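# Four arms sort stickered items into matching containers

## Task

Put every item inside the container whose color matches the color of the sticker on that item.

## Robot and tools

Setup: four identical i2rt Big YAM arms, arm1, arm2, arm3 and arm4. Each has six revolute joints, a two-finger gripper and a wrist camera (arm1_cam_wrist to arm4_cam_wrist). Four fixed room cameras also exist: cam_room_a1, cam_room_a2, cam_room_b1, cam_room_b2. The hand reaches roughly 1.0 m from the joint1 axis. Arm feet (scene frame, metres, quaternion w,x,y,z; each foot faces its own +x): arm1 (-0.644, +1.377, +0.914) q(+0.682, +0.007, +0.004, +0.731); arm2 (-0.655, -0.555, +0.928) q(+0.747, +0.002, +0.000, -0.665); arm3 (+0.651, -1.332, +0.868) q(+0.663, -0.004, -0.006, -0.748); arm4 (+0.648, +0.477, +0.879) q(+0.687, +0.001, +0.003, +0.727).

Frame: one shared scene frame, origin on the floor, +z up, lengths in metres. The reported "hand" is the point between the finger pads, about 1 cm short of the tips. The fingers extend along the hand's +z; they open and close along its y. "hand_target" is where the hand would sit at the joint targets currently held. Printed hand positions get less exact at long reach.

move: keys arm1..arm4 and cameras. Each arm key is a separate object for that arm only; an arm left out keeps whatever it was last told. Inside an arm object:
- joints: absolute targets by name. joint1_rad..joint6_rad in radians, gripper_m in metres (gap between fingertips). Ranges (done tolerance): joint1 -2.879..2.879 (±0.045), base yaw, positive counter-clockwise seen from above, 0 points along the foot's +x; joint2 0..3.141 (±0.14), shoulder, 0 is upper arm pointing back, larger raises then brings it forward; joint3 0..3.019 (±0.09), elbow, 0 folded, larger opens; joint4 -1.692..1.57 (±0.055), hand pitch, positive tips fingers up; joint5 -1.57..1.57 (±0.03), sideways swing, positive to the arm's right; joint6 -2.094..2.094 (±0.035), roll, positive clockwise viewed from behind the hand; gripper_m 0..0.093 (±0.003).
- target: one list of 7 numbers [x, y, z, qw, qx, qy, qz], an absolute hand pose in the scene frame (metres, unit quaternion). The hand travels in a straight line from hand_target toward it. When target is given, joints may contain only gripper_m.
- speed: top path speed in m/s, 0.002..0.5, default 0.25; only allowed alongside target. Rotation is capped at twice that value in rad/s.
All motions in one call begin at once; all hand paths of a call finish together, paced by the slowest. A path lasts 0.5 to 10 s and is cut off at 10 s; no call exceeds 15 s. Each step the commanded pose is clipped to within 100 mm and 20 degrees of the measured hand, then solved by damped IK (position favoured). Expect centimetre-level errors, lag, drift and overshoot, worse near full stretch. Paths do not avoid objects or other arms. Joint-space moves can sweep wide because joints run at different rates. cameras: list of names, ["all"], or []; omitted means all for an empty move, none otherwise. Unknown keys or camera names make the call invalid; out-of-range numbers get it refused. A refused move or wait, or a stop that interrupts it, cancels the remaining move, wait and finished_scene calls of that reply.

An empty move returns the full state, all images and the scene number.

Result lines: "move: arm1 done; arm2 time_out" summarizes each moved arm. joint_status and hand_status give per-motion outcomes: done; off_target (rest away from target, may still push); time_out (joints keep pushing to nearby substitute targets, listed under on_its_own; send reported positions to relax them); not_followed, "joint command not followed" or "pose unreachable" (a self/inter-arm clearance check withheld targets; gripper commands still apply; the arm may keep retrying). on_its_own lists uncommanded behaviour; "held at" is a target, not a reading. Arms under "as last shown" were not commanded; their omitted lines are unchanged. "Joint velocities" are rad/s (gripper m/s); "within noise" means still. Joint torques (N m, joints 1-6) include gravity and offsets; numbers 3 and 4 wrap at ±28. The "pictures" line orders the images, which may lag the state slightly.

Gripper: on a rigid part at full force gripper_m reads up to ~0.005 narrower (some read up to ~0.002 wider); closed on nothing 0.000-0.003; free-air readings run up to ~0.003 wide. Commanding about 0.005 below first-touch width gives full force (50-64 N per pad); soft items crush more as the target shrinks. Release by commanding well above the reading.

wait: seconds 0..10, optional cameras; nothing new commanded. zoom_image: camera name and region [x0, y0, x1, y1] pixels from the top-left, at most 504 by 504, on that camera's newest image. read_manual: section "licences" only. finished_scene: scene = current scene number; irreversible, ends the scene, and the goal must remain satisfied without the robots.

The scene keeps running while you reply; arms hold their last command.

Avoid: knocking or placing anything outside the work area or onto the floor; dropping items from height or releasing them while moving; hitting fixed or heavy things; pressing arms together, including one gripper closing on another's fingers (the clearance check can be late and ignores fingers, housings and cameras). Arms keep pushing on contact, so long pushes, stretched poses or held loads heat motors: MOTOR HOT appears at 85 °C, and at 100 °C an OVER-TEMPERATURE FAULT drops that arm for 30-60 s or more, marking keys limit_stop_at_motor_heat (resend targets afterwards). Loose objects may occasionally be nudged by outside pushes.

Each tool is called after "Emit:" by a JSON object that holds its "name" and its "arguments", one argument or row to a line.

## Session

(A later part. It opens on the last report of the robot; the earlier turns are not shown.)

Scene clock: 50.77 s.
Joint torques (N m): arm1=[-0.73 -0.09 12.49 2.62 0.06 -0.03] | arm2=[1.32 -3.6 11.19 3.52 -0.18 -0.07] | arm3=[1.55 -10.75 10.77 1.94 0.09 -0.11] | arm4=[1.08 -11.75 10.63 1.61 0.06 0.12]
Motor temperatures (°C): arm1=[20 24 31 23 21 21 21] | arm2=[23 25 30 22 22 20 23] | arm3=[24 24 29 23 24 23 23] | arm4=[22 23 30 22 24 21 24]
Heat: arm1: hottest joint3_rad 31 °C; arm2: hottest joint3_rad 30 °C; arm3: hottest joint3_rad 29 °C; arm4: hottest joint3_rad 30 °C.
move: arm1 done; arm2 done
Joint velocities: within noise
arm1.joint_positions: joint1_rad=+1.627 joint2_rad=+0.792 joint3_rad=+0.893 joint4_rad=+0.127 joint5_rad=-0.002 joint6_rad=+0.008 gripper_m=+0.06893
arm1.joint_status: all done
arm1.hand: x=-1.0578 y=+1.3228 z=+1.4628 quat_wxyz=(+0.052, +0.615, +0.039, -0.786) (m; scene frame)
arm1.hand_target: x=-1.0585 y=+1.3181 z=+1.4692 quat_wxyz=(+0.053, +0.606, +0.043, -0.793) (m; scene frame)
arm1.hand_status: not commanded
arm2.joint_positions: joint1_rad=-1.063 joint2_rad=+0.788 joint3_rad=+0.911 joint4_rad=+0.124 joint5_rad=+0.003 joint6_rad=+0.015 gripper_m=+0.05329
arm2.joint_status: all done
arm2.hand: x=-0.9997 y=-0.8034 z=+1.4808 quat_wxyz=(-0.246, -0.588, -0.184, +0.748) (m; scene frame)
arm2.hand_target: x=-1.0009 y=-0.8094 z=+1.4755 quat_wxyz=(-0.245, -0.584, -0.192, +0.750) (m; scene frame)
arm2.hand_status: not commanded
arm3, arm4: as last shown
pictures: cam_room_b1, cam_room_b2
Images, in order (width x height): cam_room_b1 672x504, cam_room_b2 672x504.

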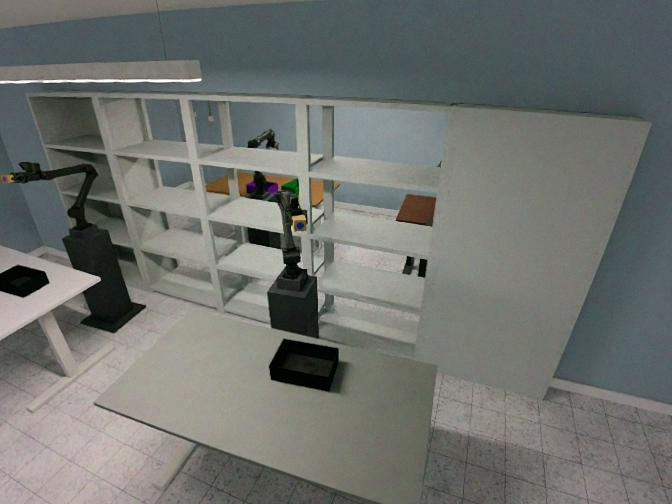

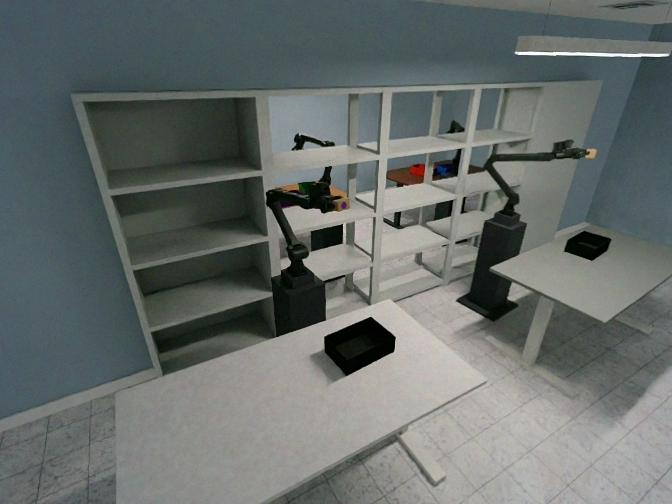

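Emit:
{"name": "move", "arguments": {
  "arm1": {"joints":{"joint4_rad":-1.5}},
  "arm2": {"joints":{"joint4_rad":-1.5}},
  "arm3": {"joints":{"joint2_rad":0.8,"joint3_rad":0.9,"joint4_rad":-1.2}},
  "arm4": {"joints":{"joint2_rad":0.8,"joint3_rad":0.9,"joint4_rad":-1.2}}
}}

Emit:
{"name": "move", "arguments": {
  "arm1": {"joints":{"joint1_rad":-2.248}},
  "arm2": {"joints":{"joint1_rad":0.918}},
  "arm3": {"joints":{"joint1_rad":-1.988}},
  "arm4": {"joints":{"joint1_rad":0.9}}
}}

Emit:
{"name": "move", "arguments": {
  "arm1": {"target":[-0.2335,1.0915,1.125,0.0832,0.2979,0.9506,-0.0261],"speed":0.2},
  "arm2": {"target":[-0.2255,-0.811,1.125,0.1091,0.2639,0.9579,-0.0301],"speed":0.2},
  "cameras": ["arm1_cam_wrist","arm2_cam_wrist","cam_room_a1","cam_room_a2"]
}}

Scene clock: 65.07 s.
Joint torques (N m): arm1=[-1.26 1.14 11.9 0.65 0.07 -0.08] | arm2=[1.38 -2.78 10.43 0.62 -0.18 -0.09] | arm3=[1.61 -2.32 9.14 0.81 0.09 -0.11] | arm4=[1.67 -3.14 9.28 0.57 0.1 0.15]
Motor temperatures (°C): arm1=[20 24 31 23 21 21 22] | arm2=[23 25 31 22 22 20 24] | arm3=[24 24 29 23 24 23 23] | arm4=[22 23 31 22 24 21 24]
Heat: arm1: hottest joint3_rad 31 °C; arm2: hottest joint3_rad 31 °C; arm3: hottest joint3_rad 29 °C; arm4: hottest joint3_rad 31 °C.
move: arm1 done; arm2 done; arm3 done; arm4 done
Joint velocities: within noise
arm1.joint_positions: joint1_rad=+1.627 joint2_rad=+0.796 joint3_rad=+0.890 joint4_rad=-1.491 joint5_rad=-0.002 joint6_rad=+0.008 gripper_m=+0.06893
arm1.joint_status: all done
arm1.hand: x=-0.8667 y=+1.3482 z=+1.1578 quat_wxyz=(+0.005, +0.994, +0.059, -0.094) (m; scene frame)
arm1.hand_target: x=-0.8667 y=+1.3459 z=+1.1608 quat_wxyz=(+0.004, +0.993, +0.068, -0.093) (m; scene frame)
arm1.hand_status: not commanded
arm2.joint_positions: joint1_rad=-1.063 joint2_rad=+0.791 joint3_rad=+0.907 joint4_rad=-1.488 joint5_rad=+0.003 joint6_rad=+0.015 gripper_m=+0.05329
arm2.joint_status: all done
arm2.hand: x=-0.8445 y=-0.6910 z=+1.1759 quat_wxyz=(-0.028, -0.949, -0.299, +0.093) (m; scene frame)
arm2.hand_target: x=-0.8403 y=-0.6910 z=+1.1706 quat_wxyz=(-0.025, -0.947, -0.310, +0.080) (m; scene frame)
arm2.hand_status: not commanded
arm3.joint_positions: joint1_rad=+1.095 joint2_rad=+0.792 joint3_rad=+0.905 joint4_rad=-1.197 joint5_rad=-0.001 joint6_rad=+0.006 gripper_m=+0.09398
arm3.joint_status: all done
arm3.hand: x=+0.8985 y=-1.4966 z=+1.1419 quat_wxyz=(-0.234, -0.286, -0.926, +0.076) (m; scene frame)
arm3.hand_target: x=+0.8987 y=-1.4952 z=+1.1367 quat_wxyz=(-0.226, -0.282, -0.930, +0.074) (m; scene frame)
arm3.hand_status: not commanded
arm4.joint_positions: joint1_rad=-1.454 joint2_rad=+0.792 joint3_rad=+0.898 joint4_rad=-1.192 joint5_rad=+0.001 joint6_rad=-0.012 gripper_m=+0.09398
arm4.joint_status: all done
arm4.hand: x=+0.9443 y=+0.5294 z=+1.1464 quat_wxyz=(-0.237, +0.090, -0.967, -0.018) (m; scene frame)
arm4.hand_target: x=+0.9437 y=+0.5305 z=+1.1440 quat_wxyz=(-0.230, +0.086, -0.969, -0.019) (m; scene frame)
arm4.hand_status: not commanded
pictures: none

Scene clock: 67.67 s.
Joint torques (N m): arm1=[-2.37 -0.03 11.77 0.39 -0.07 -0.01] | arm2=[1.08 -2.67 10.4 0.62 0.04 -0.07] | arm3=[0.56 -3.37 9.16 0.81 -0.04 -0.1] | arm4=[1.03 -2.61 9.17 0.54 0.11 0.17]
Motor temperatures (°C): arm1=[20 24 31 23 21 21 22] | arm2=[23 25 30 22 22 20 24] | arm3=[24 24 29 23 24 23 23] | arm4=[22 23 32 22 24 21 24]
Heat: arm1: hottest joint3_rad 31 °C; arm2: hottest joint3_rad 30 °C; arm3: hottest joint3_rad 29 °C; arm4: hottest joint3_rad 32 °C.
move: arm1 done; arm2 done; arm3 done; arm4 done
Joint velocities: within noise
arm1.joint_positions: joint1_rad=-2.242 joint2_rad=+0.799 joint3_rad=+0.890 joint4_rad=-1.491 joint5_rad=+0.002 joint6_rad=+0.005 gripper_m=+0.06888
arm1.joint_status: all done
arm1.hand: x=-0.4518 y=+1.2464 z=+1.1504 quat_wxyz=(-0.073, -0.298, -0.951, +0.027) (m; scene frame)
arm1.hand_target: x=-0.4524 y=+1.2455 z=+1.1541 quat_wxyz=(-0.074, -0.298, -0.951, +0.026) (m; scene frame)
arm1.hand_status: not commanded
arm2.joint_positions: joint1_rad=+0.914 joint2_rad=+0.792 joint3_rad=+0.907 joint4_rad=-1.488 joint5_rad=-0.001 joint6_rad=+0.014 gripper_m=+0.05324
arm2.joint_status: all done
arm2.hand: x=-0.4564 y=-0.6757 z=+1.1765 quat_wxyz=(-0.096, -0.272, -0.957, +0.023) (m; scene frame)
arm2.hand_target: x=-0.4590 y=-0.6733 z=+1.1714 quat_wxyz=(-0.083, -0.264, -0.961, +0.021) (m; scene frame)
arm2.hand_status: not commanded
arm3.joint_positions: joint1_rad=-1.978 joint2_rad=+0.799 joint3_rad=+0.905 joint4_rad=-1.197 joint5_rad=+0.002 joint6_rad=+0.005 gripper_m=+0.09402
arm3.joint_status: all done
arm3.hand: x=+0.3912 y=-1.1756 z=+1.1349 quat_wxyz=(+0.056, -0.937, +0.258, +0.227) (m; scene frame)
arm3.hand_target: x=+0.3939 y=-1.1743 z=+1.1317 quat_wxyz=(+0.056, -0.938, +0.260, +0.223) (m; scene frame)
arm3.hand_status: not commanded
arm4.joint_positions: joint1_rad=+0.898 joint2_rad=+0.793 joint3_rad=+0.898 joint4_rad=-1.192 joint5_rad=-0.002 joint6_rad=-0.011 gripper_m=+0.09401
arm4.joint_status: all done
arm4.hand: x=+0.4046 y=+0.6516 z=+1.1483 quat_wxyz=(-0.071, +0.926, -0.290, -0.230) (m; scene frame)
arm4.hand_target: x=+0.4049 y=+0.6511 z=+1.1462 quat_wxyz=(-0.068, +0.927, -0.295, -0.224) (m; scene frame)
arm4.hand_status: not commanded
pictures: none

Scene clock: 69.60 s.
Joint torques (N m): arm1=[-3.19 -9.99 16.05 0.81 -0.07 -0.02] | arm2=[1.26 -13.16 15.65 1.47 0.15 -0.02] | arm3=[0.73 -3.43 9.11 0.79 -0.05 -0.1] | arm4=[0.85 -2.37 9.17 0.55 0.18 0.19]
Motor temperatures (°C): arm1=[20 24 32 23 21 21 22] | arm2=[23 25 31 22 22 20 24] | arm3=[24 24 29 23 24 23 23] | arm4=[22 23 32 22 24 21 24]
Heat: arm1: hottest joint3_rad 32 °C; arm2: hottest joint3_rad 31 °C; arm3: hottest joint3_rad 29 °C; arm4: hottest joint3_rad 32 °C.
move: arm1 off_target; arm2 off_target
Joint velocities: within noise
arm1.joint_positions: joint1_rad=-2.242 joint2_rad=+1.517 joint3_rad=+1.326 joint4_rad=-1.257 joint5_rad=-0.005 joint6_rad=+0.003 gripper_m=+0.06888
arm1.joint_status: not commanded
arm1.hand: x=-0.2493 y=+1.1080 z=+1.1010 quat_wxyz=(-0.052, -0.297, -0.953, +0.017) (m; scene frame)
arm1.hand_target: x=-0.2350 y=+1.0924 z=+1.1255 quat_wxyz=(-0.083, -0.298, -0.951, +0.027) (m; scene frame)
arm1.hand_status: off_target (0.033 m and 3.8 deg from the pose sent, 0.269 m and 1.1 deg at the start)
arm2.joint_positions: joint1_rad=+0.914 joint2_rad=+1.500 joint3_rad=+1.259 joint4_rad=-1.159 joint5_rad=+0.001 joint6_rad=+0.014 gripper_m=+0.05324
arm2.joint_status: not commanded
arm2.hand: x=-0.2475 y=-0.8010 z=+1.1059 quat_wxyz=(-0.083, -0.272, -0.958, +0.021) (m; scene frame)
arm2.hand_target: x=-0.2268 y=-0.8101 z=+1.1253 quat_wxyz=(-0.109, -0.264, -0.958, +0.030) (m; scene frame)
arm2.hand_status: off_target (0.031 m and 3.3 deg from the pose sent, 0.273 m and 1.9 deg at the start)
arm3, arm4: as last shown
pictures: arm1_cam_wrist, arm2_cam_wrist, cam_room_a1, cam_room_a2
Images, in order (width x height): arm1_cam_wrist 672x504, arm2_cam_wrist 672x504, cam_room_a1 672x504, cam_room_a2 672x504.

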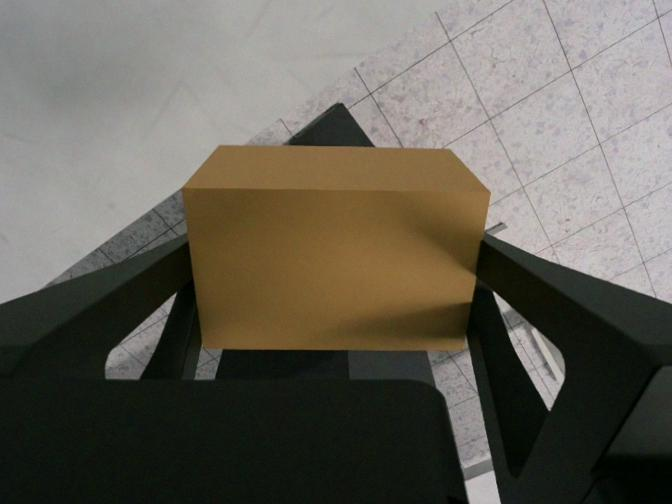

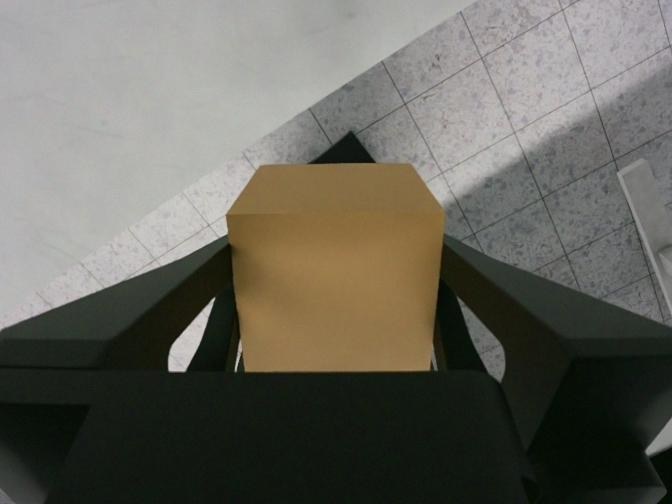

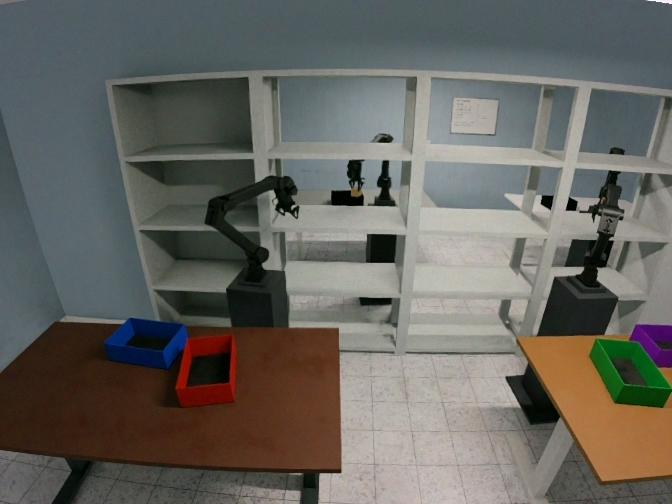

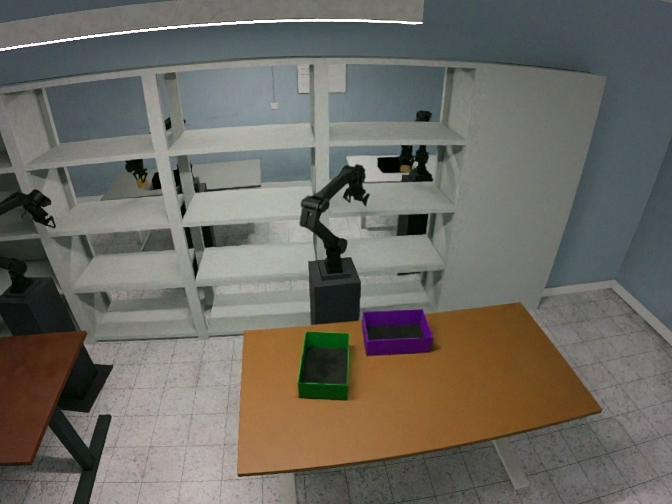

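Same as scene 2.

Emit:
{"name": "move", "arguments": {
  "arm1": {"target":[-0.008,0.934,1.1,0.0832,0.2979,0.9506,-0.0261],"speed":0.17},
  "arm2": {"target":[0.0,-0.945,1.11,0.1091,0.2639,0.9579,-0.0301],"speed":0.17}
}}

Emit:
{"name": "move", "arguments": {
  "arm1": {"target":[-0.01,0.936,1.05,0.0832,0.2979,0.9506,-0.0261],"speed":0.06},
  "arm2": {"target":[-0.003,-0.944,1.06,0.1091,0.2639,0.9579,-0.0301],"speed":0.06}
}}

Emit:
{"name": "move", "arguments": {
  "arm1": {"target":[-0.01,0.936,1.03,0.0832,0.2979,0.9506,-0.0261],"speed":0.04},
  "arm2": {"target":[-0.003,-0.944,1.04,0.1091,0.2639,0.9579,-0.0301],"speed":0.04}
}}

Emit:
{"name": "move", "arguments": {
  "arm1": {"target":[-0.01,0.936,1.02,0.0832,0.2979,0.9506,-0.0261],"speed":0.04},
  "arm2": {"target":[-0.003,-0.944,1.028,0.1091,0.2639,0.9579,-0.0301],"speed":0.04},
  "cameras": ["cam_room_a1","cam_room_a2"]
}}

Emit:
{"name": "zoom_image", "arguments": {
  "camera": "cam_room_a2",
  "region": [360, 140, 440, 200]
}}

Scene clock: 83.33 s.
Joint torques (N m): arm1=[-2.78 -20.95 16.24 0.36 -0.03 -0.08] | arm2=[1.32 -23.65 16.35 0.66 0.14 -0.03] | arm3=[0.62 -3.43 9.13 0.81 -0.05 -0.1] | arm4=[0.97 -2.9 9.18 0.42 0.13 0.14]
Motor temperatures (°C): arm1=[20 24 33 23 21 21 22] | arm2=[23 25 33 22 22 20 24] | arm3=[24 24 29 23 24 23 23] | arm4=[22 23 33 22 24 21 24]
Heat: arm1: hottest joint3_rad 33 °C; arm2: hottest joint3_rad 33 °C; arm3: hottest joint3_rad 29 °C; arm4: hottest joint3_rad 33 °C.
move: arm1 off_target; arm2 off_target
Joint velocities: within noise
arm1.joint_positions: joint1_rad=-2.242 joint2_rad=+2.453 joint3_rad=+2.727 joint4_rad=-1.686 joint5_rad=-0.005 joint6_rad=+0.003 gripper_m=+0.06888
arm1.joint_status: not commanded
arm1.hand: x=-0.0111 y=+0.9442 z=+1.0799 quat_wxyz=(-0.068, -0.297, -0.952, +0.022) (m; scene frame)
arm1.hand_target: x=-0.0093 y=+0.9349 z=+1.0996 quat_wxyz=(-0.091, -0.298, -0.950, +0.029) (m; scene frame)
arm1.hand_status: off_target (0.023 m and 1.8 deg from the pose sent, 0.297 m and 3.8 deg at the start; a joint's target at an end of its range on 22 of 79 steps)
arm2.joint_positions: joint1_rad=+0.914 joint2_rad=+2.279 joint3_rad=+2.404 joint4_rad=-1.485 joint5_rad=+0.001 joint6_rad=+0.014 gripper_m=+0.05324
arm2.joint_status: not commanded
arm2.hand: x=-0.0119 y=-0.9422 z=+1.1067 quat_wxyz=(-0.102, -0.272, -0.957, +0.026) (m; scene frame)
arm2.hand_target: x=-0.0007 y=-0.9445 z=+1.1098 quat_wxyz=(-0.110, -0.264, -0.958, +0.030) (m; scene frame)
arm2.hand_status: off_target (0.013 m and 1.4 deg from the pose sent, 0.286 m and 3.3 deg at the start)
arm3, arm4: as last shown
pictures: none

Scene clock: 84.77 s.
Joint torques (N m): arm1=[-2.02 -25.05 11.03 0.94 -0.03 -0.02] | arm2=[1.14 -25.93 10.35 1.89 0.12 -0.06] | arm3=[0.73 -3.37 9.17 0.77 -0.04 -0.11] | arm4=[1.14 -2.32 9.1 0.39 0.16 0.15]
Motor temperatures (°C): arm1=[20 25 33 23 21 21 22] | arm2=[23 25 33 22 22 20 24] | arm3=[24 24 29 23 24 23 23] | arm4=[22 22 33 22 24 21 24]
Heat: arm1: hottest joint3_rad 33 °C; arm2: hottest joint3_rad 33 °C; arm3: hottest joint3_rad 29 °C; arm4: hottest joint3_rad 33 °C.
move: arm1 off_target; arm2 done
Joint velocities: within noise
arm1.joint_positions: joint1_rad=-2.242 joint2_rad=+2.421 joint3_rad=+2.521 joint4_rad=-1.529 joint5_rad=-0.005 joint6_rad=+0.003 gripper_m=+0.06888
arm1.joint_status: not commanded
arm1.hand: x=-0.0104 y=+0.9432 z=+1.0248 quat_wxyz=(-0.060, -0.297, -0.953, +0.019) (m; scene frame)
arm1.hand_target: x=-0.0104 y=+0.9363 z=+1.0499 quat_wxyz=(-0.083, -0.298, -0.951, +0.026) (m; scene frame)
arm1.hand_status: off_target (0.026 m and 2.7 deg from the pose sent, 0.031 m and 1.8 deg at the start)
arm2.joint_positions: joint1_rad=+0.914 joint2_rad=+2.279 joint3_rad=+2.299 joint4_rad=-1.365 joint5_rad=+0.001 joint6_rad=+0.014 gripper_m=+0.05324
arm2.joint_status: not commanded
arm2.hand: x=-0.0063 y=-0.9454 z=+1.0675 quat_wxyz=(-0.109, -0.272, -0.956, +0.028) (m; scene frame)
arm2.hand_target: x=-0.0031 y=-0.9439 z=+1.0599 quat_wxyz=(-0.109, -0.264, -0.958, +0.030) (m; scene frame)
arm2.hand_status: done (0.008 m and 1.0 deg from the pose sent, 0.048 m and 1.3 deg at the start)
arm3, arm4: as last shown
pictures: none

Scene clock: 85.77 s.
Joint torques (N m): arm1=[-2.37 -23.65 10.11 1.29 -0.06 -0.01] | arm2=[1.08 -25.88 10.24 1.85 0.13 -0.06] | arm3=[0.67 -3.43 9.16 0.8 -0.04 -0.1] | arm4=[1.2 -2.43 9.21 0.5 0.17 0.16]
Motor temperatures (°C): arm1=[20 25 33 23 21 21 22] | arm2=[23 26 33 22 22 20 24] | arm3=[24 24 29 23 24 23 23] | arm4=[22 22 34 22 24 21 24]
Heat: arm1: hottest joint3_rad 33 °C; arm2: hottest joint3_rad 33 °C; arm3: hottest joint3_rad 29 °C; arm4: hottest joint3_rad 34 °C.
move: arm1 done; arm2 done
Joint velocities: within noise
arm1.joint_positions: joint1_rad=-2.242 joint2_rad=+2.396 joint3_rad=+2.464 joint4_rad=-1.474 joint5_rad=-0.005 joint6_rad=+0.003 gripper_m=+0.06888
arm1.joint_status: not commanded
arm1.hand: x=-0.0089 y=+0.9422 z=+1.0216 quat_wxyz=(-0.072, -0.297, -0.952, +0.023) (m; scene frame)
arm1.hand_target: x=-0.0101 y=+0.9361 z=+1.0301 quat_wxyz=(-0.083, -0.298, -0.951, +0.026) (m; scene frame)
arm1.hand_status: done (0.010 m and 1.4 deg from the pose sent, 0.009 m and 2.7 deg at the start)
arm2.joint_positions: joint1_rad=+0.914 joint2_rad=+2.279 joint3_rad=+2.251 joint4_rad=-1.314 joint5_rad=+0.001 joint6_rad=+0.014 gripper_m=+0.05324
arm2.joint_status: not commanded
arm2.hand: x=-0.0056 y=-0.9457 z=+1.0495 quat_wxyz=(-0.110, -0.272, -0.956, +0.028) (m; scene frame)
arm2.hand_target: x=-0.0031 y=-0.9439 z=+1.0400 quat_wxyz=(-0.109, -0.264, -0.958, +0.030) (m; scene frame)
arm2.hand_status: done (0.010 m and 1.0 deg from the pose sent, 0.028 m and 1.0 deg at the start)
arm3, arm4: as last shown
pictures: none

Scene clock: 86.73 s.
Joint torques (N m): arm1=[-2.96 -22.59 9.65 1.29 -0.08 -0.05] | arm2=[1.2 -25.82 9.68 1.89 0.11 -0.05] | arm3=[0.62 -3.25 9.16 0.73 -0.04 -0.11] | arm4=[1.14 -2.32 9.22 0.49 0.12 0.14]
Motor temperatures (°C): arm1=[20 25 33 23 21 21 22] | arm2=[23 26 33 22 22 20 24] | arm3=[24 24 29 23 24 23 23] | arm4=[22 22 34 22 24 21 24]
Heat: arm1: hottest joint3_rad 33 °C; arm2: hottest joint3_rad 33 °C; arm3: hottest joint3_rad 29 °C; arm4: hottest joint3_rad 34 °C.
move: arm1 done; arm2 off_target
Joint velocities: within noise
arm1.joint_positions: joint1_rad=-2.242 joint2_rad=+2.384 joint3_rad=+2.438 joint4_rad=-1.446 joint5_rad=-0.005 joint6_rad=+0.003 gripper_m=+0.06888
arm1.joint_status: not commanded
arm1.hand: x=-0.0080 y=+0.9415 z=+1.0209 quat_wxyz=(-0.078, -0.297, -0.951, +0.025) (m; scene frame)
arm1.hand_target: x=-0.0100 y=+0.9360 z=+1.0201 quat_wxyz=(-0.083, -0.298, -0.951, +0.026) (m; scene frame)
arm1.hand_status: done (0.006 m and 0.6 deg from the pose sent, 0.006 m and 1.4 deg at the start)
arm2.joint_positions: joint1_rad=+0.914 joint2_rad=+2.279 joint3_rad=+2.231 joint4_rad=-1.285 joint5_rad=+0.001 joint6_rad=+0.014 gripper_m=+0.05324
arm2.joint_status: not commanded
arm2.hand: x=-0.0041 y=-0.9466 z=+1.0423 quat_wxyz=(-0.114, -0.272, -0.955, +0.030) (m; scene frame)
arm2.hand_target: x=-0.0032 y=-0.9438 z=+1.0281 quat_wxyz=(-0.109, -0.264, -0.958, +0.030) (m; scene frame)
arm2.hand_status: off_target (0.015 m and 1.1 deg from the pose sent, 0.022 m and 1.0 deg at the start)
arm3, arm4: as last shown
pictures: cam_room_a1, cam_room_a2
Images, in order (width x height): cam_room_a1 672x504, cam_room_a2 672x504.

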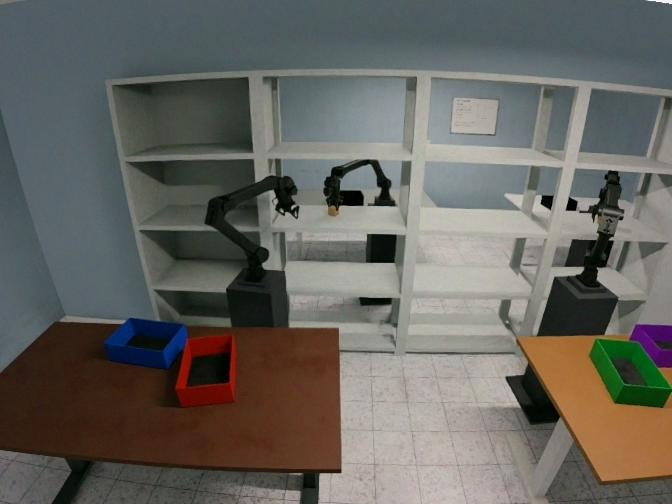

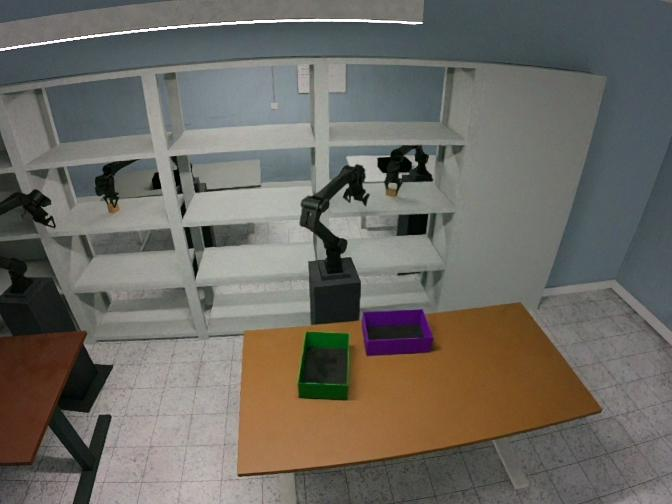

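Scaled by 6.300.

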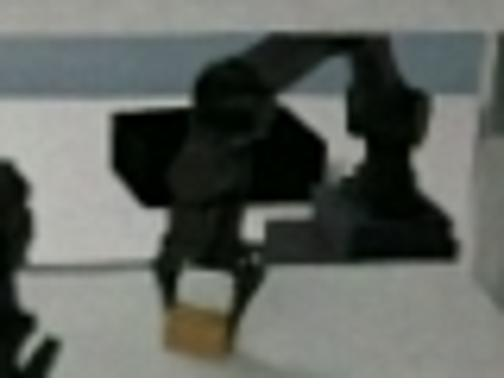

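Emit:
{"name": "move", "arguments": {
  "arm1": {"joints":{"gripper_m":0.09}},
  "arm2": {"joints":{"gripper_m":0.08}},
  "cameras": ["arm1_cam_wrist","arm2_cam_wrist"]
}}

Emit:
{"name": "move", "arguments": {
  "arm1": {"target":[-0.2335,1.0915,1.12,0.0832,0.2979,0.9506,-0.0261],"speed":0.17},
  "arm2": {"target":[-0.2255,-0.811,1.13,0.1091,0.2639,0.9579,-0.0301],"speed":0.17}
}}

Emit:
{"name": "move", "arguments": {
  "arm1": {"joints":{"joint2_rad":0.8,"joint3_rad":0.9,"joint4_rad":-1.5}},
  "arm2": {"joints":{"joint2_rad":0.8,"joint3_rad":0.9,"joint4_rad":-1.5}},
  "arm3": {"target":[0.2,-1.063,1.14,0.0515,-0.9519,0.2622,0.1533],"speed":0.2},
  "arm4": {"target":[0.25,0.755,1.14,0.0571,-0.9367,0.2935,0.1821],"speed":0.2}
}}

Emit:
{"name": "move", "arguments": {
  "arm3": {"target":[0.045,-0.975,1.13,0.0515,-0.9519,0.2622,0.1533],"speed":0.18},
  "arm4": {"target":[0.035,0.925,1.125,0.0571,-0.9367,0.2935,0.1821],"speed":0.18},
  "cameras": ["arm3_cam_wrist","arm4_cam_wrist"]
}}

Scene clock: 96.40 s.
Joint torques (N m): arm1=[-2.96 -22.71 10.92 1.11 -0.03 -0.01] | arm2=[1.14 -25.7 9.69 1.88 0.12 -0.05] | arm3=[0.56 -3.43 9.13 0.77 -0.05 -0.12] | arm4=[0.97 -2.84 9.18 0.49 0.11 0.14]
Motor temperatures (°C): arm1=[20 25 33 23 21 21 22] | arm2=[23 27 32 22 22 20 24] | arm3=[24 23 28 23 24 23 23] | arm4=[22 22 34 22 24 21 24]
Heat: arm1: hottest joint3_rad 33 °C; arm2: hottest joint3_rad 32 °C; arm3: hottest joint3_rad 28 °C; arm4: hottest joint3_rad 34 °C.
move: arm1 done; arm2 done
Joint velocities: within noise
arm1.joint_positions: joint1_rad=-2.242 joint2_rad=+2.384 joint3_rad=+2.423 joint4_rad=-1.442 joint5_rad=-0.005 joint6_rad=+0.003 gripper_m=+0.08996
arm1.joint_status: all done
arm1.hand: x=-0.0100 y=+0.9429 z=+1.0148 quat_wxyz=(-0.073, -0.297, -0.952, +0.023) (m; scene frame)
arm1.hand_target: x=-0.0100 y=+0.9360 z=+1.0201 quat_wxyz=(-0.083, -0.298, -0.951, +0.026) (m; scene frame)
arm1.hand_status: not commanded
arm2.joint_positions: joint1_rad=+0.914 joint2_rad=+2.279 joint3_rad=+2.231 joint4_rad=-1.285 joint5_rad=+0.001 joint6_rad=+0.014 gripper_m=+0.07993
arm2.joint_status: all done
arm2.hand: x=-0.0041 y=-0.9466 z=+1.0423 quat_wxyz=(-0.114, -0.272, -0.955, +0.030) (m; scene frame)
arm2.hand_target: x=-0.0032 y=-0.9438 z=+1.0281 quat_wxyz=(-0.109, -0.264, -0.958, +0.030) (m; scene frame)
arm2.hand_status: not commanded
arm3, arm4: as last shown
pictures: arm1_cam_wrist, arm2_cam_wrist
Images, in order (width x height): arm1_cam_wrist 672x504, arm2_cam_wrist 672x504.

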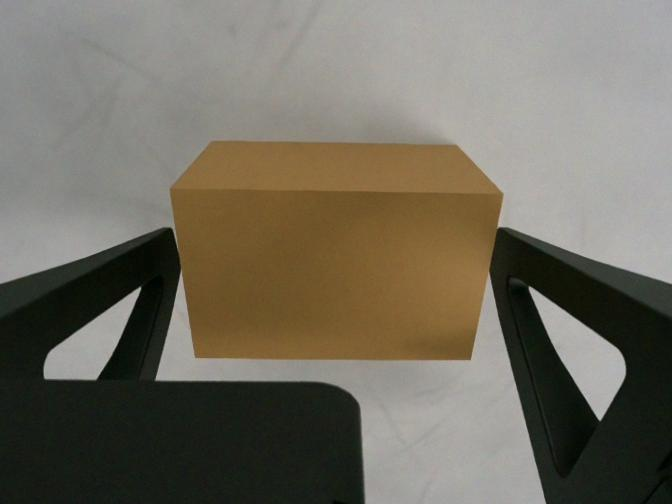

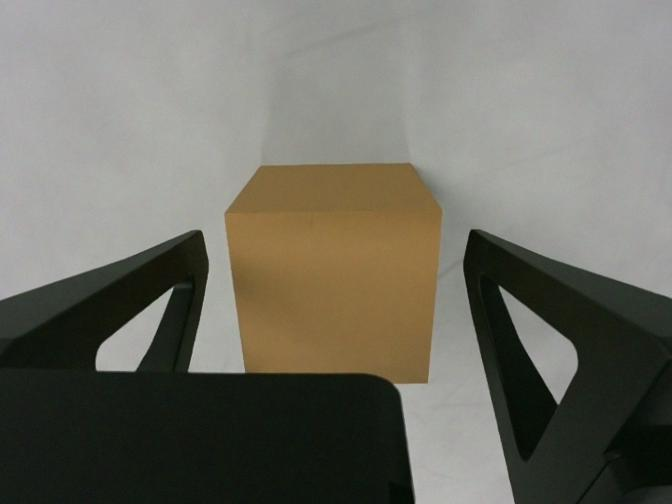

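Scene clock: 98.77 s.
Joint torques (N m): arm1=[-2.55 -11.58 10.67 0.42 0.02 -0.02] | arm2=[1.32 -15.27 9.81 0.8 0.13 -0.02] | arm3=[0.67 -3.43 9.16 0.8 -0.05 -0.09] | arm4=[1.26 -2.49 9.21 0.44 0.16 0.16]
Motor temperatures (°C): arm1=[20 25 33 23 21 21 22] | arm2=[23 27 32 22 22 20 24] | arm3=[24 23 28 23 24 23 23] | arm4=[22 22 34 22 24 21 24]
Heat: arm1: hottest joint3_rad 33 °C; arm2: hottest joint3_rad 32 °C; arm3: hottest joint3_rad 28 °C; arm4: hottest joint3_rad 34 °C.
move: arm1 done; arm2 done
Joint velocities: within noise
arm1.joint_positions: joint1_rad=-2.245 joint2_rad=+1.532 joint3_rad=+1.379 joint4_rad=-1.230 joint5_rad=-0.007 joint6_rad=+0.004 gripper_m=+0.08996
arm1.joint_status: not commanded
arm1.hand: x=-0.2298 y=+1.0937 z=+1.1166 quat_wxyz=(-0.083, -0.298, -0.951, +0.025) (m; scene frame)
arm1.hand_target: x=-0.2336 y=+1.0915 z=+1.1199 quat_wxyz=(-0.083, -0.298, -0.951, +0.026) (m; scene frame)
arm1.hand_status: done (0.005 m and 0.1 deg from the pose sent, 0.288 m and 1.2 deg at the start)
arm2.joint_positions: joint1_rad=+0.914 joint2_rad=+1.516 joint3_rad=+1.348 joint4_rad=-1.152 joint5_rad=+0.001 joint6_rad=+0.014 gripper_m=+0.07993
arm2.joint_status: not commanded
arm2.hand: x=-0.2210 y=-0.8170 z=+1.1364 quat_wxyz=(-0.121, -0.271, -0.954, +0.031) (m; scene frame)
arm2.hand_target: x=-0.2255 y=-0.8110 z=+1.1300 quat_wxyz=(-0.109, -0.264, -0.958, +0.030) (m; scene frame)
arm2.hand_status: done (0.010 m and 1.7 deg from the pose sent, 0.274 m and 1.1 deg at the start)
arm3, arm4: as last shown
pictures: none

Scene clock: 100.53 s.
Joint torques (N m): arm1=[-3.02 -0.38 10.71 0.35 0.01 -0.03] | arm2=[1.32 -3.19 9.8 0.77 0.14 -0.04] | arm3=[2.02 -14.92 13.81 0.21 0.13 0.01] | arm4=[1.49 -11.69 12.52 0.7 0.21 0.15]
Motor temperatures (°C): arm1=[20 25 33 23 21 21 22] | arm2=[23 27 32 22 22 20 24] | arm3=[24 23 29 23 24 23 23] | arm4=[22 22 35 22 24 21 24]
Heat: arm1: hottest joint3_rad 33 °C; arm2: hottest joint3_rad 32 °C; arm3: hottest joint3_rad 29 °C; arm4: hottest joint3_rad 35 °C.
move: arm1 done; arm2 done; arm3 off_target; arm4 off_target
Joint velocities: within noise
arm1.joint_positions: joint1_rad=-2.245 joint2_rad=+0.798 joint3_rad=+0.901 joint4_rad=-1.494 joint5_rad=-0.007 joint6_rad=+0.004 gripper_m=+0.08996
arm1.joint_status: all done
arm1.hand: x=-0.4502 y=+1.2464 z=+1.1548 quat_wxyz=(-0.078, -0.298, -0.951, +0.024) (m; scene frame)
arm1.hand_target: x=-0.4522 y=+1.2456 z=+1.1542 quat_wxyz=(-0.075, -0.298, -0.951, +0.024) (m; scene frame)
arm1.hand_status: not commanded
arm2.joint_positions: joint1_rad=+0.914 joint2_rad=+0.797 joint3_rad=+0.914 joint4_rad=-1.492 joint5_rad=+0.001 joint6_rad=+0.014 gripper_m=+0.07993
arm2.joint_status: all done
arm2.hand: x=-0.4557 y=-0.6766 z=+1.1786 quat_wxyz=(-0.095, -0.272, -0.957, +0.024) (m; scene frame)
arm2.hand_target: x=-0.4590 y=-0.6735 z=+1.1715 quat_wxyz=(-0.082, -0.265, -0.961, +0.023) (m; scene frame)
arm2.hand_status: not commanded
arm3.joint_positions: joint1_rad=-1.978 joint2_rad=+1.487 joint3_rad=+1.430 joint4_rad=-1.224 joint5_rad=+0.031 joint6_rad=+0.005 gripper_m=+0.09402
arm3.joint_status: not commanded
arm3.hand: x=+0.2132 y=-1.0659 z=+1.1175 quat_wxyz=(+0.046, -0.954, +0.264, +0.133) (m; scene frame)
arm3.hand_target: x=+0.2009 y=-1.0635 z=+1.1399 quat_wxyz=(+0.051, -0.951, +0.262, +0.154) (m; scene frame)
arm3.hand_status: off_target (0.026 m and 2.4 deg from the pose sent, 0.222 m and 8.7 deg at the start)
arm4.joint_positions: joint1_rad=+0.903 joint2_rad=+1.355 joint3_rad=+1.247 joint4_rad=-1.126 joint5_rad=+0.002 joint6_rad=-0.009 gripper_m=+0.09401
arm4.joint_status: not commanded
arm4.hand: x=+0.2655 y=+0.7479 z=+1.1198 quat_wxyz=(-0.050, +0.941, -0.293, -0.161) (m; scene frame)
arm4.hand_target: x=+0.2509 y=+0.7544 z=+1.1400 quat_wxyz=(-0.057, +0.937, -0.293, -0.182) (m; scene frame)
arm4.hand_status: off_target (0.026 m and 2.6 deg from the pose sent, 0.186 m and 5.8 deg at the start)
pictures: none

Scene clock: 103.00 s.
Joint torques (N m): arm1=[-2.14 -0.03 10.78 0.46 0.02 -0.06] | arm2=[1.32 -3.19 9.8 0.8 0.13 -0.03] | arm3=[2.14 -22.18 14.02 0.17 0.14 0.01] | arm4=[0.44 -23.82 12.7 0.2 -0.03 -0.04]
Motor temperatures (°C): arm1=[20 25 33 23 21 21 22] | arm2=[23 27 32 22 22 20 24] | arm3=[24 24 29 23 24 23 23] | arm4=[22 22 35 22 24 21 24]
Heat: arm1: hottest joint3_rad 33 °C; arm2: hottest joint3_rad 32 °C; arm3: hottest joint3_rad 29 °C; arm4: hottest joint3_rad 35 °C.
move: arm3 off_target; arm4 off_target
Joint velocities: within noise
arm1, arm2: as last shown
arm3.joint_positions: joint1_rad=-1.978 joint2_rad=+1.985 joint3_rad=+2.090 joint4_rad=-1.376 joint5_rad=+0.032 joint6_rad=+0.005 gripper_m=+0.09402
arm3.joint_status: not commanded
arm3.hand: x=+0.0581 y=-0.9753 z=+1.1148 quat_wxyz=(+0.047, -0.953, +0.264, +0.138) (m; scene frame)
arm3.hand_target: x=+0.0458 y=-0.9755 z=+1.1300 quat_wxyz=(+0.052, -0.951, +0.262, +0.154) (m; scene frame)
arm3.hand_status: off_target (0.020 m and 1.8 deg from the pose sent, 0.192 m and 2.4 deg at the start)
arm4.joint_positions: joint1_rad=+0.893 joint2_rad=+2.139 joint3_rad=+2.290 joint4_rad=-1.354 joint5_rad=+0.001 joint6_rad=-0.012 gripper_m=+0.09401
arm4.joint_status: not commanded
arm4.hand: x=+0.0400 y=+0.9150 z=+1.1192 quat_wxyz=(-0.055, +0.938, -0.295, -0.175) (m; scene frame)
arm4.hand_target: x=+0.0355 y=+0.9246 z=+1.1248 quat_wxyz=(-0.058, +0.937, -0.293, -0.183) (m; scene frame)
arm4.hand_status: off_target (0.013 m and 0.9 deg from the pose sent, 0.291 m and 2.6 deg at the start)
pictures: arm3_cam_wrist, arm4_cam_wrist
Images, in order (width x height): arm3_cam_wrist 672x504, arm4_cam_wrist 672x504.

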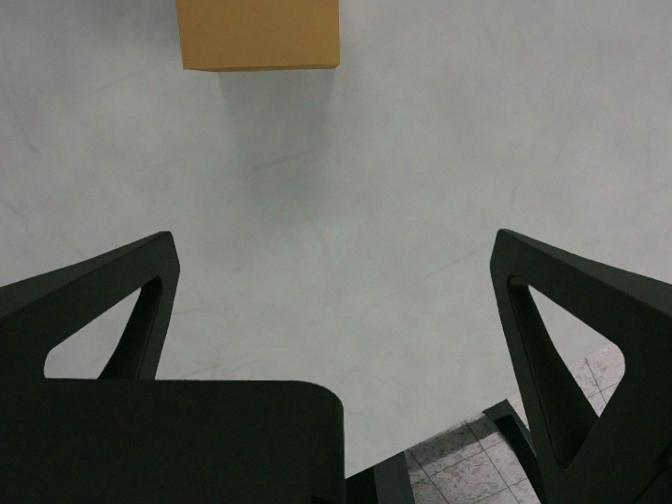

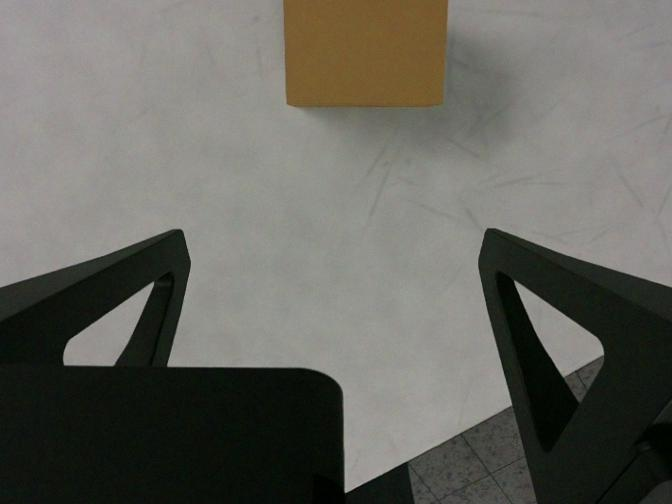

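Emit:
{"name": "move", "arguments": {
  "arm3": {"target":[-0.03,-0.961,1.1,0.0405,-0.954,0.2556,0.1511],"speed":0.15},
  "arm4": {"target":[-0.012,0.967,1.1,0.0522,-0.9392,0.2961,0.1656],"speed":0.15},
  "cameras": ["arm3_cam_wrist","arm4_cam_wrist"]
}}

Scene clock: 109.43 s.
Joint torques (N m): arm1=[-2.32 -0.09 10.7 0.46 0.01 -0.07] | arm2=[1.26 -3.31 9.83 0.76 0.14 -0.03] | arm3=[2.08 -26.29 13.7 0.24 -0.05 0.02] | arm4=[0.67 -28.28 11.97 0.31 -0.05 -0.07]
Motor temperatures (°C): arm1=[20 25 33 23 21 21 22] | arm2=[23 26 31 22 22 20 24] | arm3=[24 24 29 23 24 23 23] | arm4=[22 23 36 22 24 21 24]
Heat: arm1: hottest joint3_rad 33 °C; arm2: hottest joint3_rad 31 °C; arm3: hottest joint3_rad 29 °C; arm4: hottest joint3_rad 36 °C.
move: arm3 off_target; arm4 off_target
Joint velocities: within noise
arm1, arm2: as last shown
arm3.joint_positions: joint1_rad=-1.949 joint2_rad=+2.302 joint3_rad=+2.551 joint4_rad=-1.532 joint5_rad=+0.023 joint6_rad=+0.021 gripper_m=+0.09402
arm3.joint_status: not commanded
arm3.hand: x=-0.0196 y=-0.9580 z=+1.0855 quat_wxyz=(+0.039, -0.956, +0.257, +0.135) (m; scene frame)
arm3.hand_target: x=-0.0291 y=-0.9614 z=+1.0999 quat_wxyz=(+0.041, -0.954, +0.256, +0.152) (m; scene frame)
arm3.hand_status: off_target (0.018 m and 1.9 deg from the pose sent, 0.091 m and 2.0 deg at the start)
arm4.joint_positions: joint1_rad=+0.884 joint2_rad=+2.507 joint3_rad=+2.879 joint4_rad=-1.552 joint5_rad=-0.001 joint6_rad=-0.012 gripper_m=+0.09401
arm4.joint_status: not commanded
arm4.hand: x=-0.0111 y=+0.9602 z=+1.0907 quat_wxyz=(-0.059, +0.934, -0.299, -0.186) (m; scene frame)
arm4.hand_target: x=-0.0109 y=+0.9661 z=+1.0997 quat_wxyz=(-0.063, +0.933, -0.294, -0.198) (m; scene frame)
arm4.hand_status: off_target (0.012 m and 2.6 deg from the pose sent, 0.076 m and 1.1 deg at the start; a joint's target at an end of its range on 26 of 46 steps)
pictures: arm3_cam_wrist, arm4_cam_wrist
Images, in order (width x height): arm3_cam_wrist 672x504, arm4_cam_wrist 672x504.

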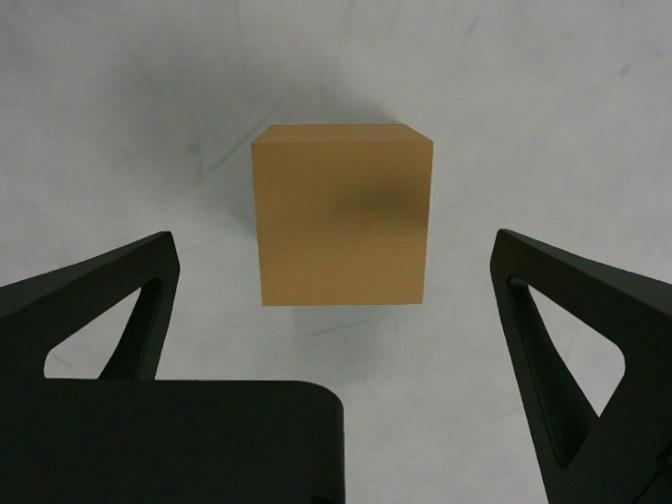

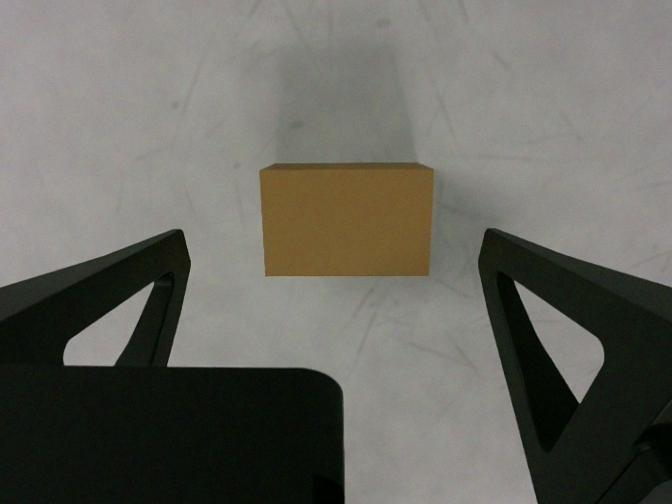

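Emit:
{"name": "move", "arguments": {
  "arm3": {"target":[-0.029,-0.965,1.035,0.0405,-0.954,0.2556,0.1511],"speed":0.1},
  "arm4": {"target":[-0.011,0.967,1.025,0.0574,-0.9362,0.2952,0.182],"speed":0.1},
  "cameras": ["arm3_cam_wrist","arm4_cam_wrist"]
}}

Emit:
{"name": "move", "arguments": {
  "arm3": {"joints":{"gripper_m":0.042}},
  "arm4": {"joints":{"gripper_m":0.056}},
  "cameras": ["arm3_cam_wrist","arm4_cam_wrist"]
}}

Scene clock: 115.07 s.
Joint torques (N m): arm1=[-2.37 0.38 10.69 0.59 0.03 -0.05] | arm2=[1.32 -3.14 9.8 0.8 0.13 -0.03] | arm3=[2.43 -28.51 8.75 1.13 0.04 0.01] | arm4=[0.73 -30.68 8.94 1.07 -0.01 -0.09]
Motor temperatures (°C): arm1=[20 25 33 23 21 21 22] | arm2=[23 26 31 22 22 20 23] | arm3=[24 24 30 23 24 23 23] | arm4=[22 24 37 22 24 21 24]
Heat: arm1: hottest joint3_rad 33 °C; arm2: hottest joint3_rad 31 °C; arm3: hottest joint3_rad 30 °C; arm4: hottest joint3_rad 37 °C.
move: arm3 off_target; arm4 off_target
Joint velocities: within noise
arm1, arm2: as last shown
arm3.joint_positions: joint1_rad=-1.948 joint2_rad=+2.262 joint3_rad=+2.319 joint4_rad=-1.329 joint5_rad=+0.022 joint6_rad=+0.025 gripper_m=+0.09400
arm3.joint_status: not commanded
arm3.hand: x=-0.0237 y=-0.9579 z=+1.0256 quat_wxyz=(+0.039, -0.955, +0.258, +0.140) (m; scene frame)
arm3.hand_target: x=-0.0289 y=-0.9651 z=+1.0349 quat_wxyz=(+0.040, -0.954, +0.256, +0.151) (m; scene frame)
arm3.hand_status: off_target (0.013 m and 1.3 deg from the pose sent, 0.052 m and 1.9 deg at the start)
arm4.joint_positions: joint1_rad=+0.882 joint2_rad=+2.425 joint3_rad=+2.520 joint4_rad=-1.314 joint5_rad=-0.002 joint6_rad=-0.016 gripper_m=+0.09401
arm4.joint_status: not commanded
arm4.hand: x=-0.0107 y=+0.9614 z=+1.0118 quat_wxyz=(-0.052, +0.938, -0.299, -0.168) (m; scene frame)
arm4.hand_target: x=-0.0110 y=+0.9668 z=+1.0250 quat_wxyz=(-0.057, +0.936, -0.295, -0.182) (m; scene frame)
arm4.hand_status: off_target (0.014 m and 1.8 deg from the pose sent, 0.066 m and 0.7 deg at the start)
pictures: arm3_cam_wrist, arm4_cam_wrist
Images, in order (width x height): arm3_cam_wrist 672x504, arm4_cam_wrist 672x504.

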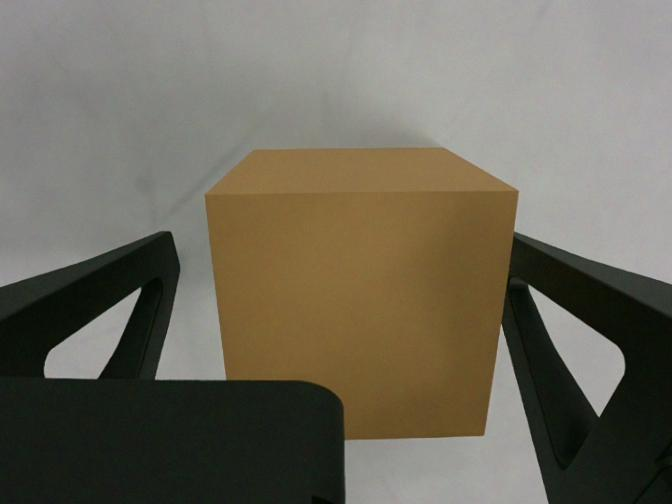

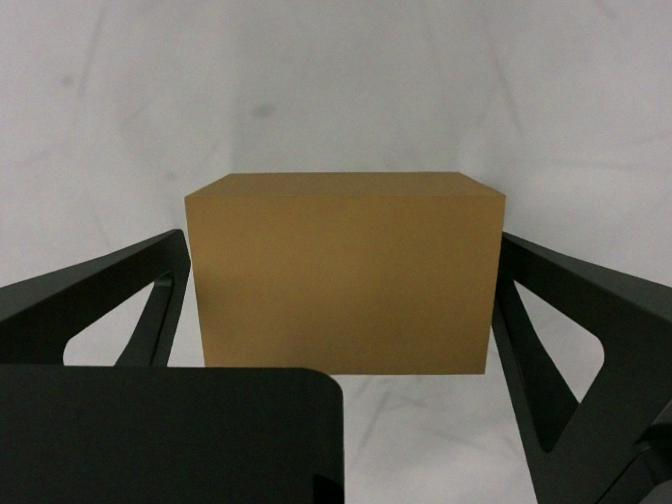

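Scene clock: 115.67 s.
Joint torques (N m): arm1=[-2.32 -0.26 10.76 0.53 0.05 -0.03] | arm2=[1.38 -3.19 9.81 0.79 0.14 -0.03] | arm3=[2.32 -28.63 8.77 1.13 0.04 0.02] | arm4=[0.56 -30.68 8.92 1.13 -0.02 -0.1]
Motor temperatures (°C): arm1=[20 25 33 23 21 21 22] | arm2=[23 26 31 22 22 20 23] | arm3=[24 24 30 23 24 23 23] | arm4=[22 24 37 22 24 21 24]
Heat: arm1: hottest joint3_rad 33 °C; arm2: hottest joint3_rad 31 °C; arm3: hottest joint3_rad 30 °C; arm4: hottest joint3_rad 37 °C.
move: arm3 off_target; arm4 off_target
Joint velocities: within noise
arm1, arm2: as last shown
arm3.joint_positions: joint1_rad=-1.948 joint2_rad=+2.262 joint3_rad=+2.319 joint4_rad=-1.328 joint5_rad=+0.022 joint6_rad=+0.025 gripper_m=+0.05328
arm3.joint_status: gripper_m off_target (ended at +0.05330, target +0.04200)
arm3.hand: x=-0.0238 y=-0.9578 z=+1.0256 quat_wxyz=(+0.039, -0.955, +0.258, +0.140) (m; scene frame)
arm3.hand_target: x=-0.0289 y=-0.9650 z=+1.0350 quat_wxyz=(+0.040, -0.954, +0.256, +0.151) (m; scene frame)
arm3.hand_status: not commanded
arm4.joint_positions: joint1_rad=+0.882 joint2_rad=+2.425 joint3_rad=+2.520 joint4_rad=-1.314 joint5_rad=-0.002 joint6_rad=-0.016 gripper_m=+0.06949
arm4.joint_status: gripper_m off_target (ended at +0.06951, target +0.05600)
arm4.hand: x=-0.0107 y=+0.9614 z=+1.0118 quat_wxyz=(-0.052, +0.938, -0.299, -0.168) (m; scene frame)
arm4.hand_target: x=-0.0109 y=+0.9667 z=+1.0249 quat_wxyz=(-0.057, +0.936, -0.295, -0.182) (m; scene frame)
arm4.hand_status: not commanded
pictures: arm3_cam_wrist, arm4_cam_wrist
Images, in order (width x height): arm3_cam_wrist 672x504, arm4_cam_wrist 672x504.

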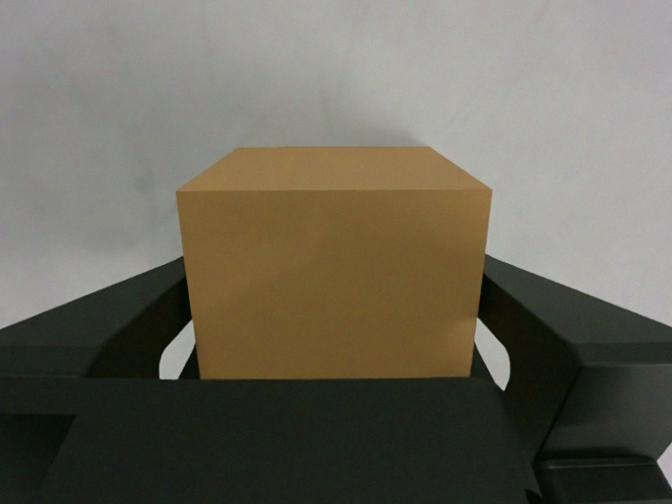

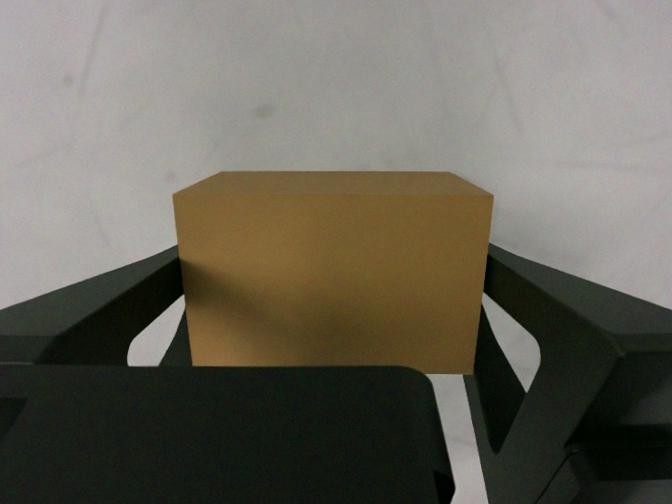

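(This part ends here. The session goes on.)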